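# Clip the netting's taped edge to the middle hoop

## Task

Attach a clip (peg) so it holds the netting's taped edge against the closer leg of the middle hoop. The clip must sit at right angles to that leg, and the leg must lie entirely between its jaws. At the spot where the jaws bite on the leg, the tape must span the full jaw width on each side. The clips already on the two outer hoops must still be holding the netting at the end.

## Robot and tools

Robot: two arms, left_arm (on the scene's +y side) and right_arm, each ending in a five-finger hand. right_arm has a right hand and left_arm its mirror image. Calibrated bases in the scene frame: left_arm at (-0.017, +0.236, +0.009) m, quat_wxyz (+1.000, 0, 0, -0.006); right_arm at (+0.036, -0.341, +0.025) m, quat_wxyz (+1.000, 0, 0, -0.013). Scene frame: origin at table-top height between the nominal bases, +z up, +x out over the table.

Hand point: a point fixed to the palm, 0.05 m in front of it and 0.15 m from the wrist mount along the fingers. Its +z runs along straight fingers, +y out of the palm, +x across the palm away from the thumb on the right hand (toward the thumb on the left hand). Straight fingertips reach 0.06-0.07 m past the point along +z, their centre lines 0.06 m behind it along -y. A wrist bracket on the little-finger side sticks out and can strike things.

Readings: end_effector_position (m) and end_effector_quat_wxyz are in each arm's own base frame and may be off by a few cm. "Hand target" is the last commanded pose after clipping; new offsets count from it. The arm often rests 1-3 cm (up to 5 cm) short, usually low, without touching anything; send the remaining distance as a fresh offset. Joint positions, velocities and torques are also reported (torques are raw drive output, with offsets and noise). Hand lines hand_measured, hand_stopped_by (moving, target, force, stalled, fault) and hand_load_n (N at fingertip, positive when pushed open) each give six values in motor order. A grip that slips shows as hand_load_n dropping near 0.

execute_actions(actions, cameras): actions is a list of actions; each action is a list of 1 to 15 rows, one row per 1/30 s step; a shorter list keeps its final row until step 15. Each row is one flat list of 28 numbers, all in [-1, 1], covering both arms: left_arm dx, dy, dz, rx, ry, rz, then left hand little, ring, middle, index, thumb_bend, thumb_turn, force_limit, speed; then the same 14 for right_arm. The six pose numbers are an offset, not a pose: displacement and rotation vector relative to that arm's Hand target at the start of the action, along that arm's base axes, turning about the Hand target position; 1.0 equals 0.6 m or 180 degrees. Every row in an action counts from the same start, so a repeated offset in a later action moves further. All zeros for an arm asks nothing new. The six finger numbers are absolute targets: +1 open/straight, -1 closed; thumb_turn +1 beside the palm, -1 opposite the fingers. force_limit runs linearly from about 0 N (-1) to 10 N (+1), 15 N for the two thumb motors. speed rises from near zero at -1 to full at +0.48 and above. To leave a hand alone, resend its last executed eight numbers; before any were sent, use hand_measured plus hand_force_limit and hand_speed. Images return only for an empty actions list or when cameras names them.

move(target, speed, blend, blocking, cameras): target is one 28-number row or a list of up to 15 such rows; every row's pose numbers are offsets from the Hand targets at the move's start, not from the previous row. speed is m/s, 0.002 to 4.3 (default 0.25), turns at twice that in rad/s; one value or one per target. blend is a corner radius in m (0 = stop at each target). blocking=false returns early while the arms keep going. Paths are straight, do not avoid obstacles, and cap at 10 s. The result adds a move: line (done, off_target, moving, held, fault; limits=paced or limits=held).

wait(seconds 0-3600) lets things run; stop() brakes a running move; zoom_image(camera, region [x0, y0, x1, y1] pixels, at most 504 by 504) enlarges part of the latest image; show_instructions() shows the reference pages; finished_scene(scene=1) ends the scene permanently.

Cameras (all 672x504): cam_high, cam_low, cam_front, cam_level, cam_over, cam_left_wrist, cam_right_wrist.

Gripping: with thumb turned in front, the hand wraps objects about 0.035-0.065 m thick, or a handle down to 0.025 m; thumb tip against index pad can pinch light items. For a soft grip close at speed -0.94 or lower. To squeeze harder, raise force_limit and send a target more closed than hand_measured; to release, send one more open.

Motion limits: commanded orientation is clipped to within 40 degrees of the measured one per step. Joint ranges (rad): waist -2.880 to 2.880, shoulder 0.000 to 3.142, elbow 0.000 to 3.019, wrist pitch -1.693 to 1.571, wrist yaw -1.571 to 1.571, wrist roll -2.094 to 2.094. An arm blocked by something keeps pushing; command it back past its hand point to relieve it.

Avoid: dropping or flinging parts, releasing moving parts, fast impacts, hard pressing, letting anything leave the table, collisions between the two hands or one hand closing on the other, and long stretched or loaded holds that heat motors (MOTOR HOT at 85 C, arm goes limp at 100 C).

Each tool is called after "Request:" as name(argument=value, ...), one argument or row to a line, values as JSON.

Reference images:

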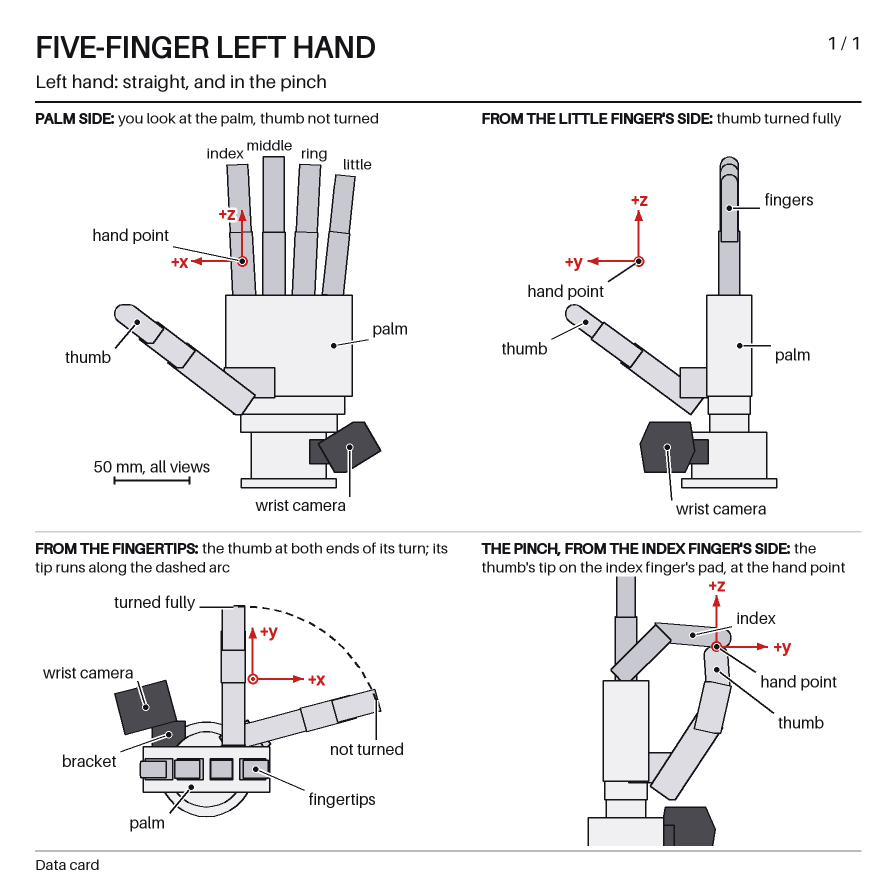

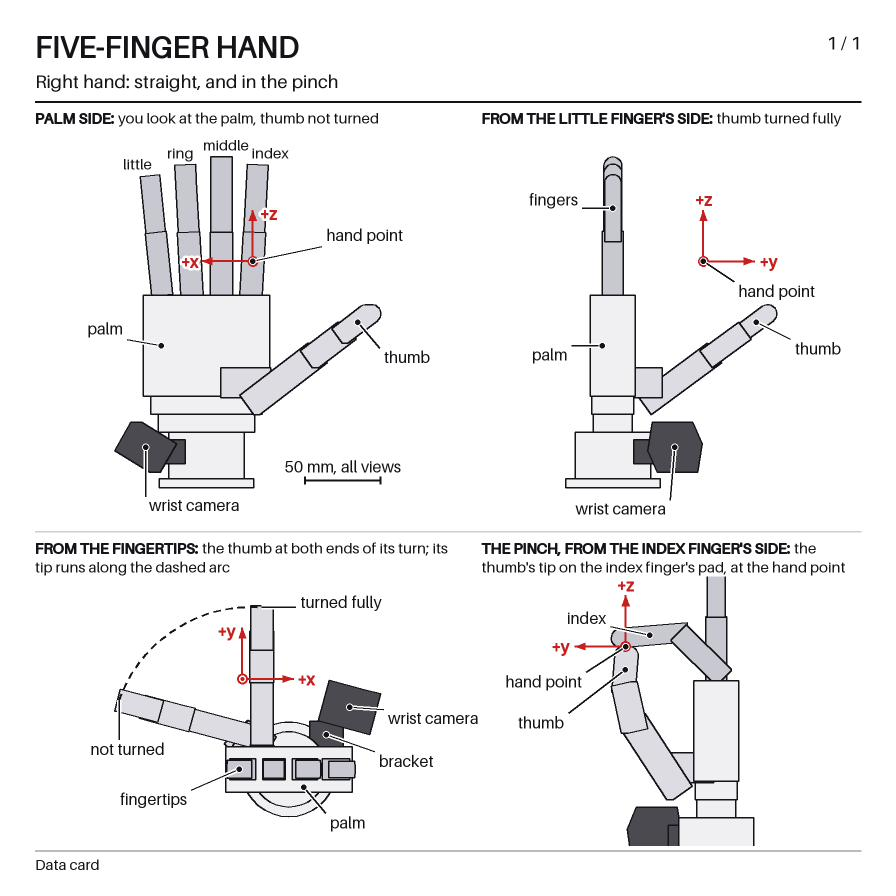

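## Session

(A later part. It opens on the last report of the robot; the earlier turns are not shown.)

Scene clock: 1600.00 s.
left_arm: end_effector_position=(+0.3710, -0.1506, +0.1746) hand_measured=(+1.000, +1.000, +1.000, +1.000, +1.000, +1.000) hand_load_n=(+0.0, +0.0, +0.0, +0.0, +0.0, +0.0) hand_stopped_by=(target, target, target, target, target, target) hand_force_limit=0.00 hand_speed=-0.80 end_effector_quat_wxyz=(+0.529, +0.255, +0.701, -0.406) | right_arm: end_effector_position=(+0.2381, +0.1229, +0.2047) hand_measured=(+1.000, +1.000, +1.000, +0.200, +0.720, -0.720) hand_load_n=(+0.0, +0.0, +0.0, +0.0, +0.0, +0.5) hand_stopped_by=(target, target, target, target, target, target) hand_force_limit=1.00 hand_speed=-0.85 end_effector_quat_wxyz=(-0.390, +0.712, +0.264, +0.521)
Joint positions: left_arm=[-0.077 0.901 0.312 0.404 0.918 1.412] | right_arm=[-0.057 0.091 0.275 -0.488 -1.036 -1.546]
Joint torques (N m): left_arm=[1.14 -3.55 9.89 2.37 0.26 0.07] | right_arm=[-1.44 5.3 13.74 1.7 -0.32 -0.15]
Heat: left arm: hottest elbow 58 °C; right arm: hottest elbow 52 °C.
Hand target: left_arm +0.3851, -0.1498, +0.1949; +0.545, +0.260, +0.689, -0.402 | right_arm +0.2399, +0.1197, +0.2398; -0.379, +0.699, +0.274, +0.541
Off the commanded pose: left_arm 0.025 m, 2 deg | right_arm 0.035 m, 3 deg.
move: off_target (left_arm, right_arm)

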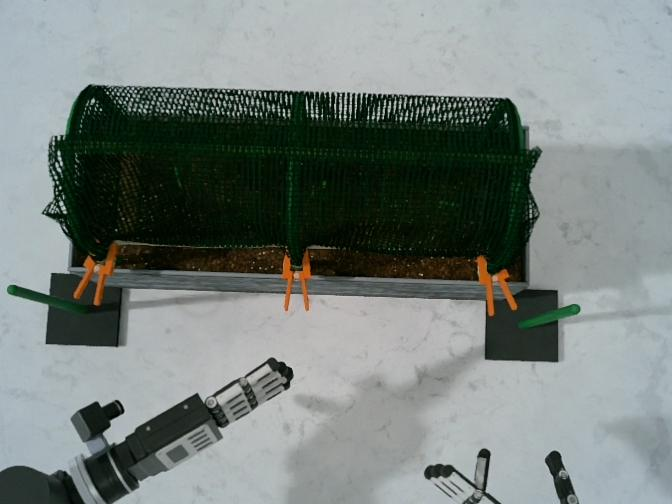

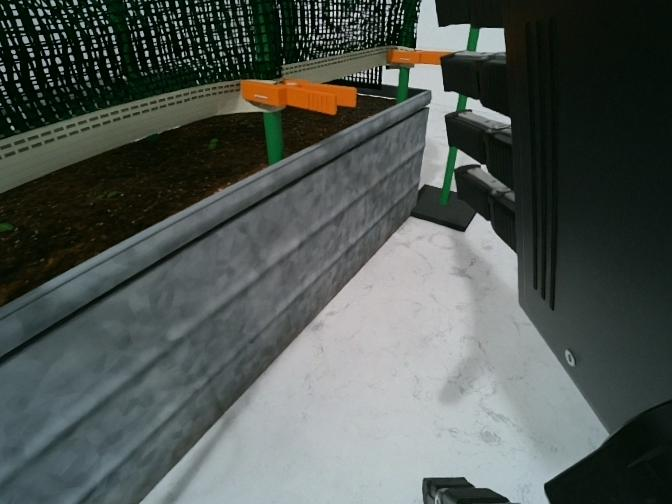

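Request:
zoom_image(
  camera="cam_left_wrist",
  region=[200, 50, 370, 190],
)

Request:
zoom_image(
  camera="cam_left_wrist",
  region=[225, 65, 305, 125],
)

Scaled by 2.965.

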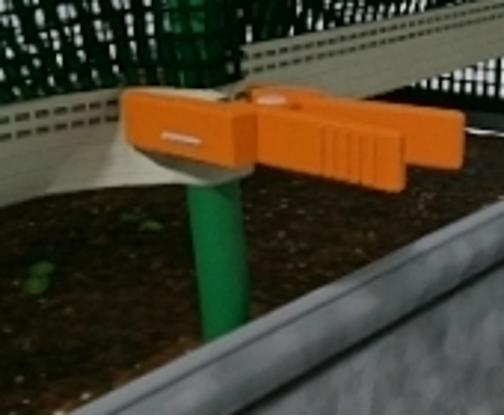

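Scaled by 6.300.

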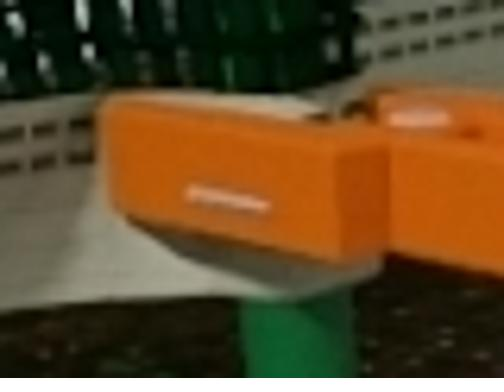

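Request:
finished_scene(
  scene=1,
)

The scene is finished: the task was done.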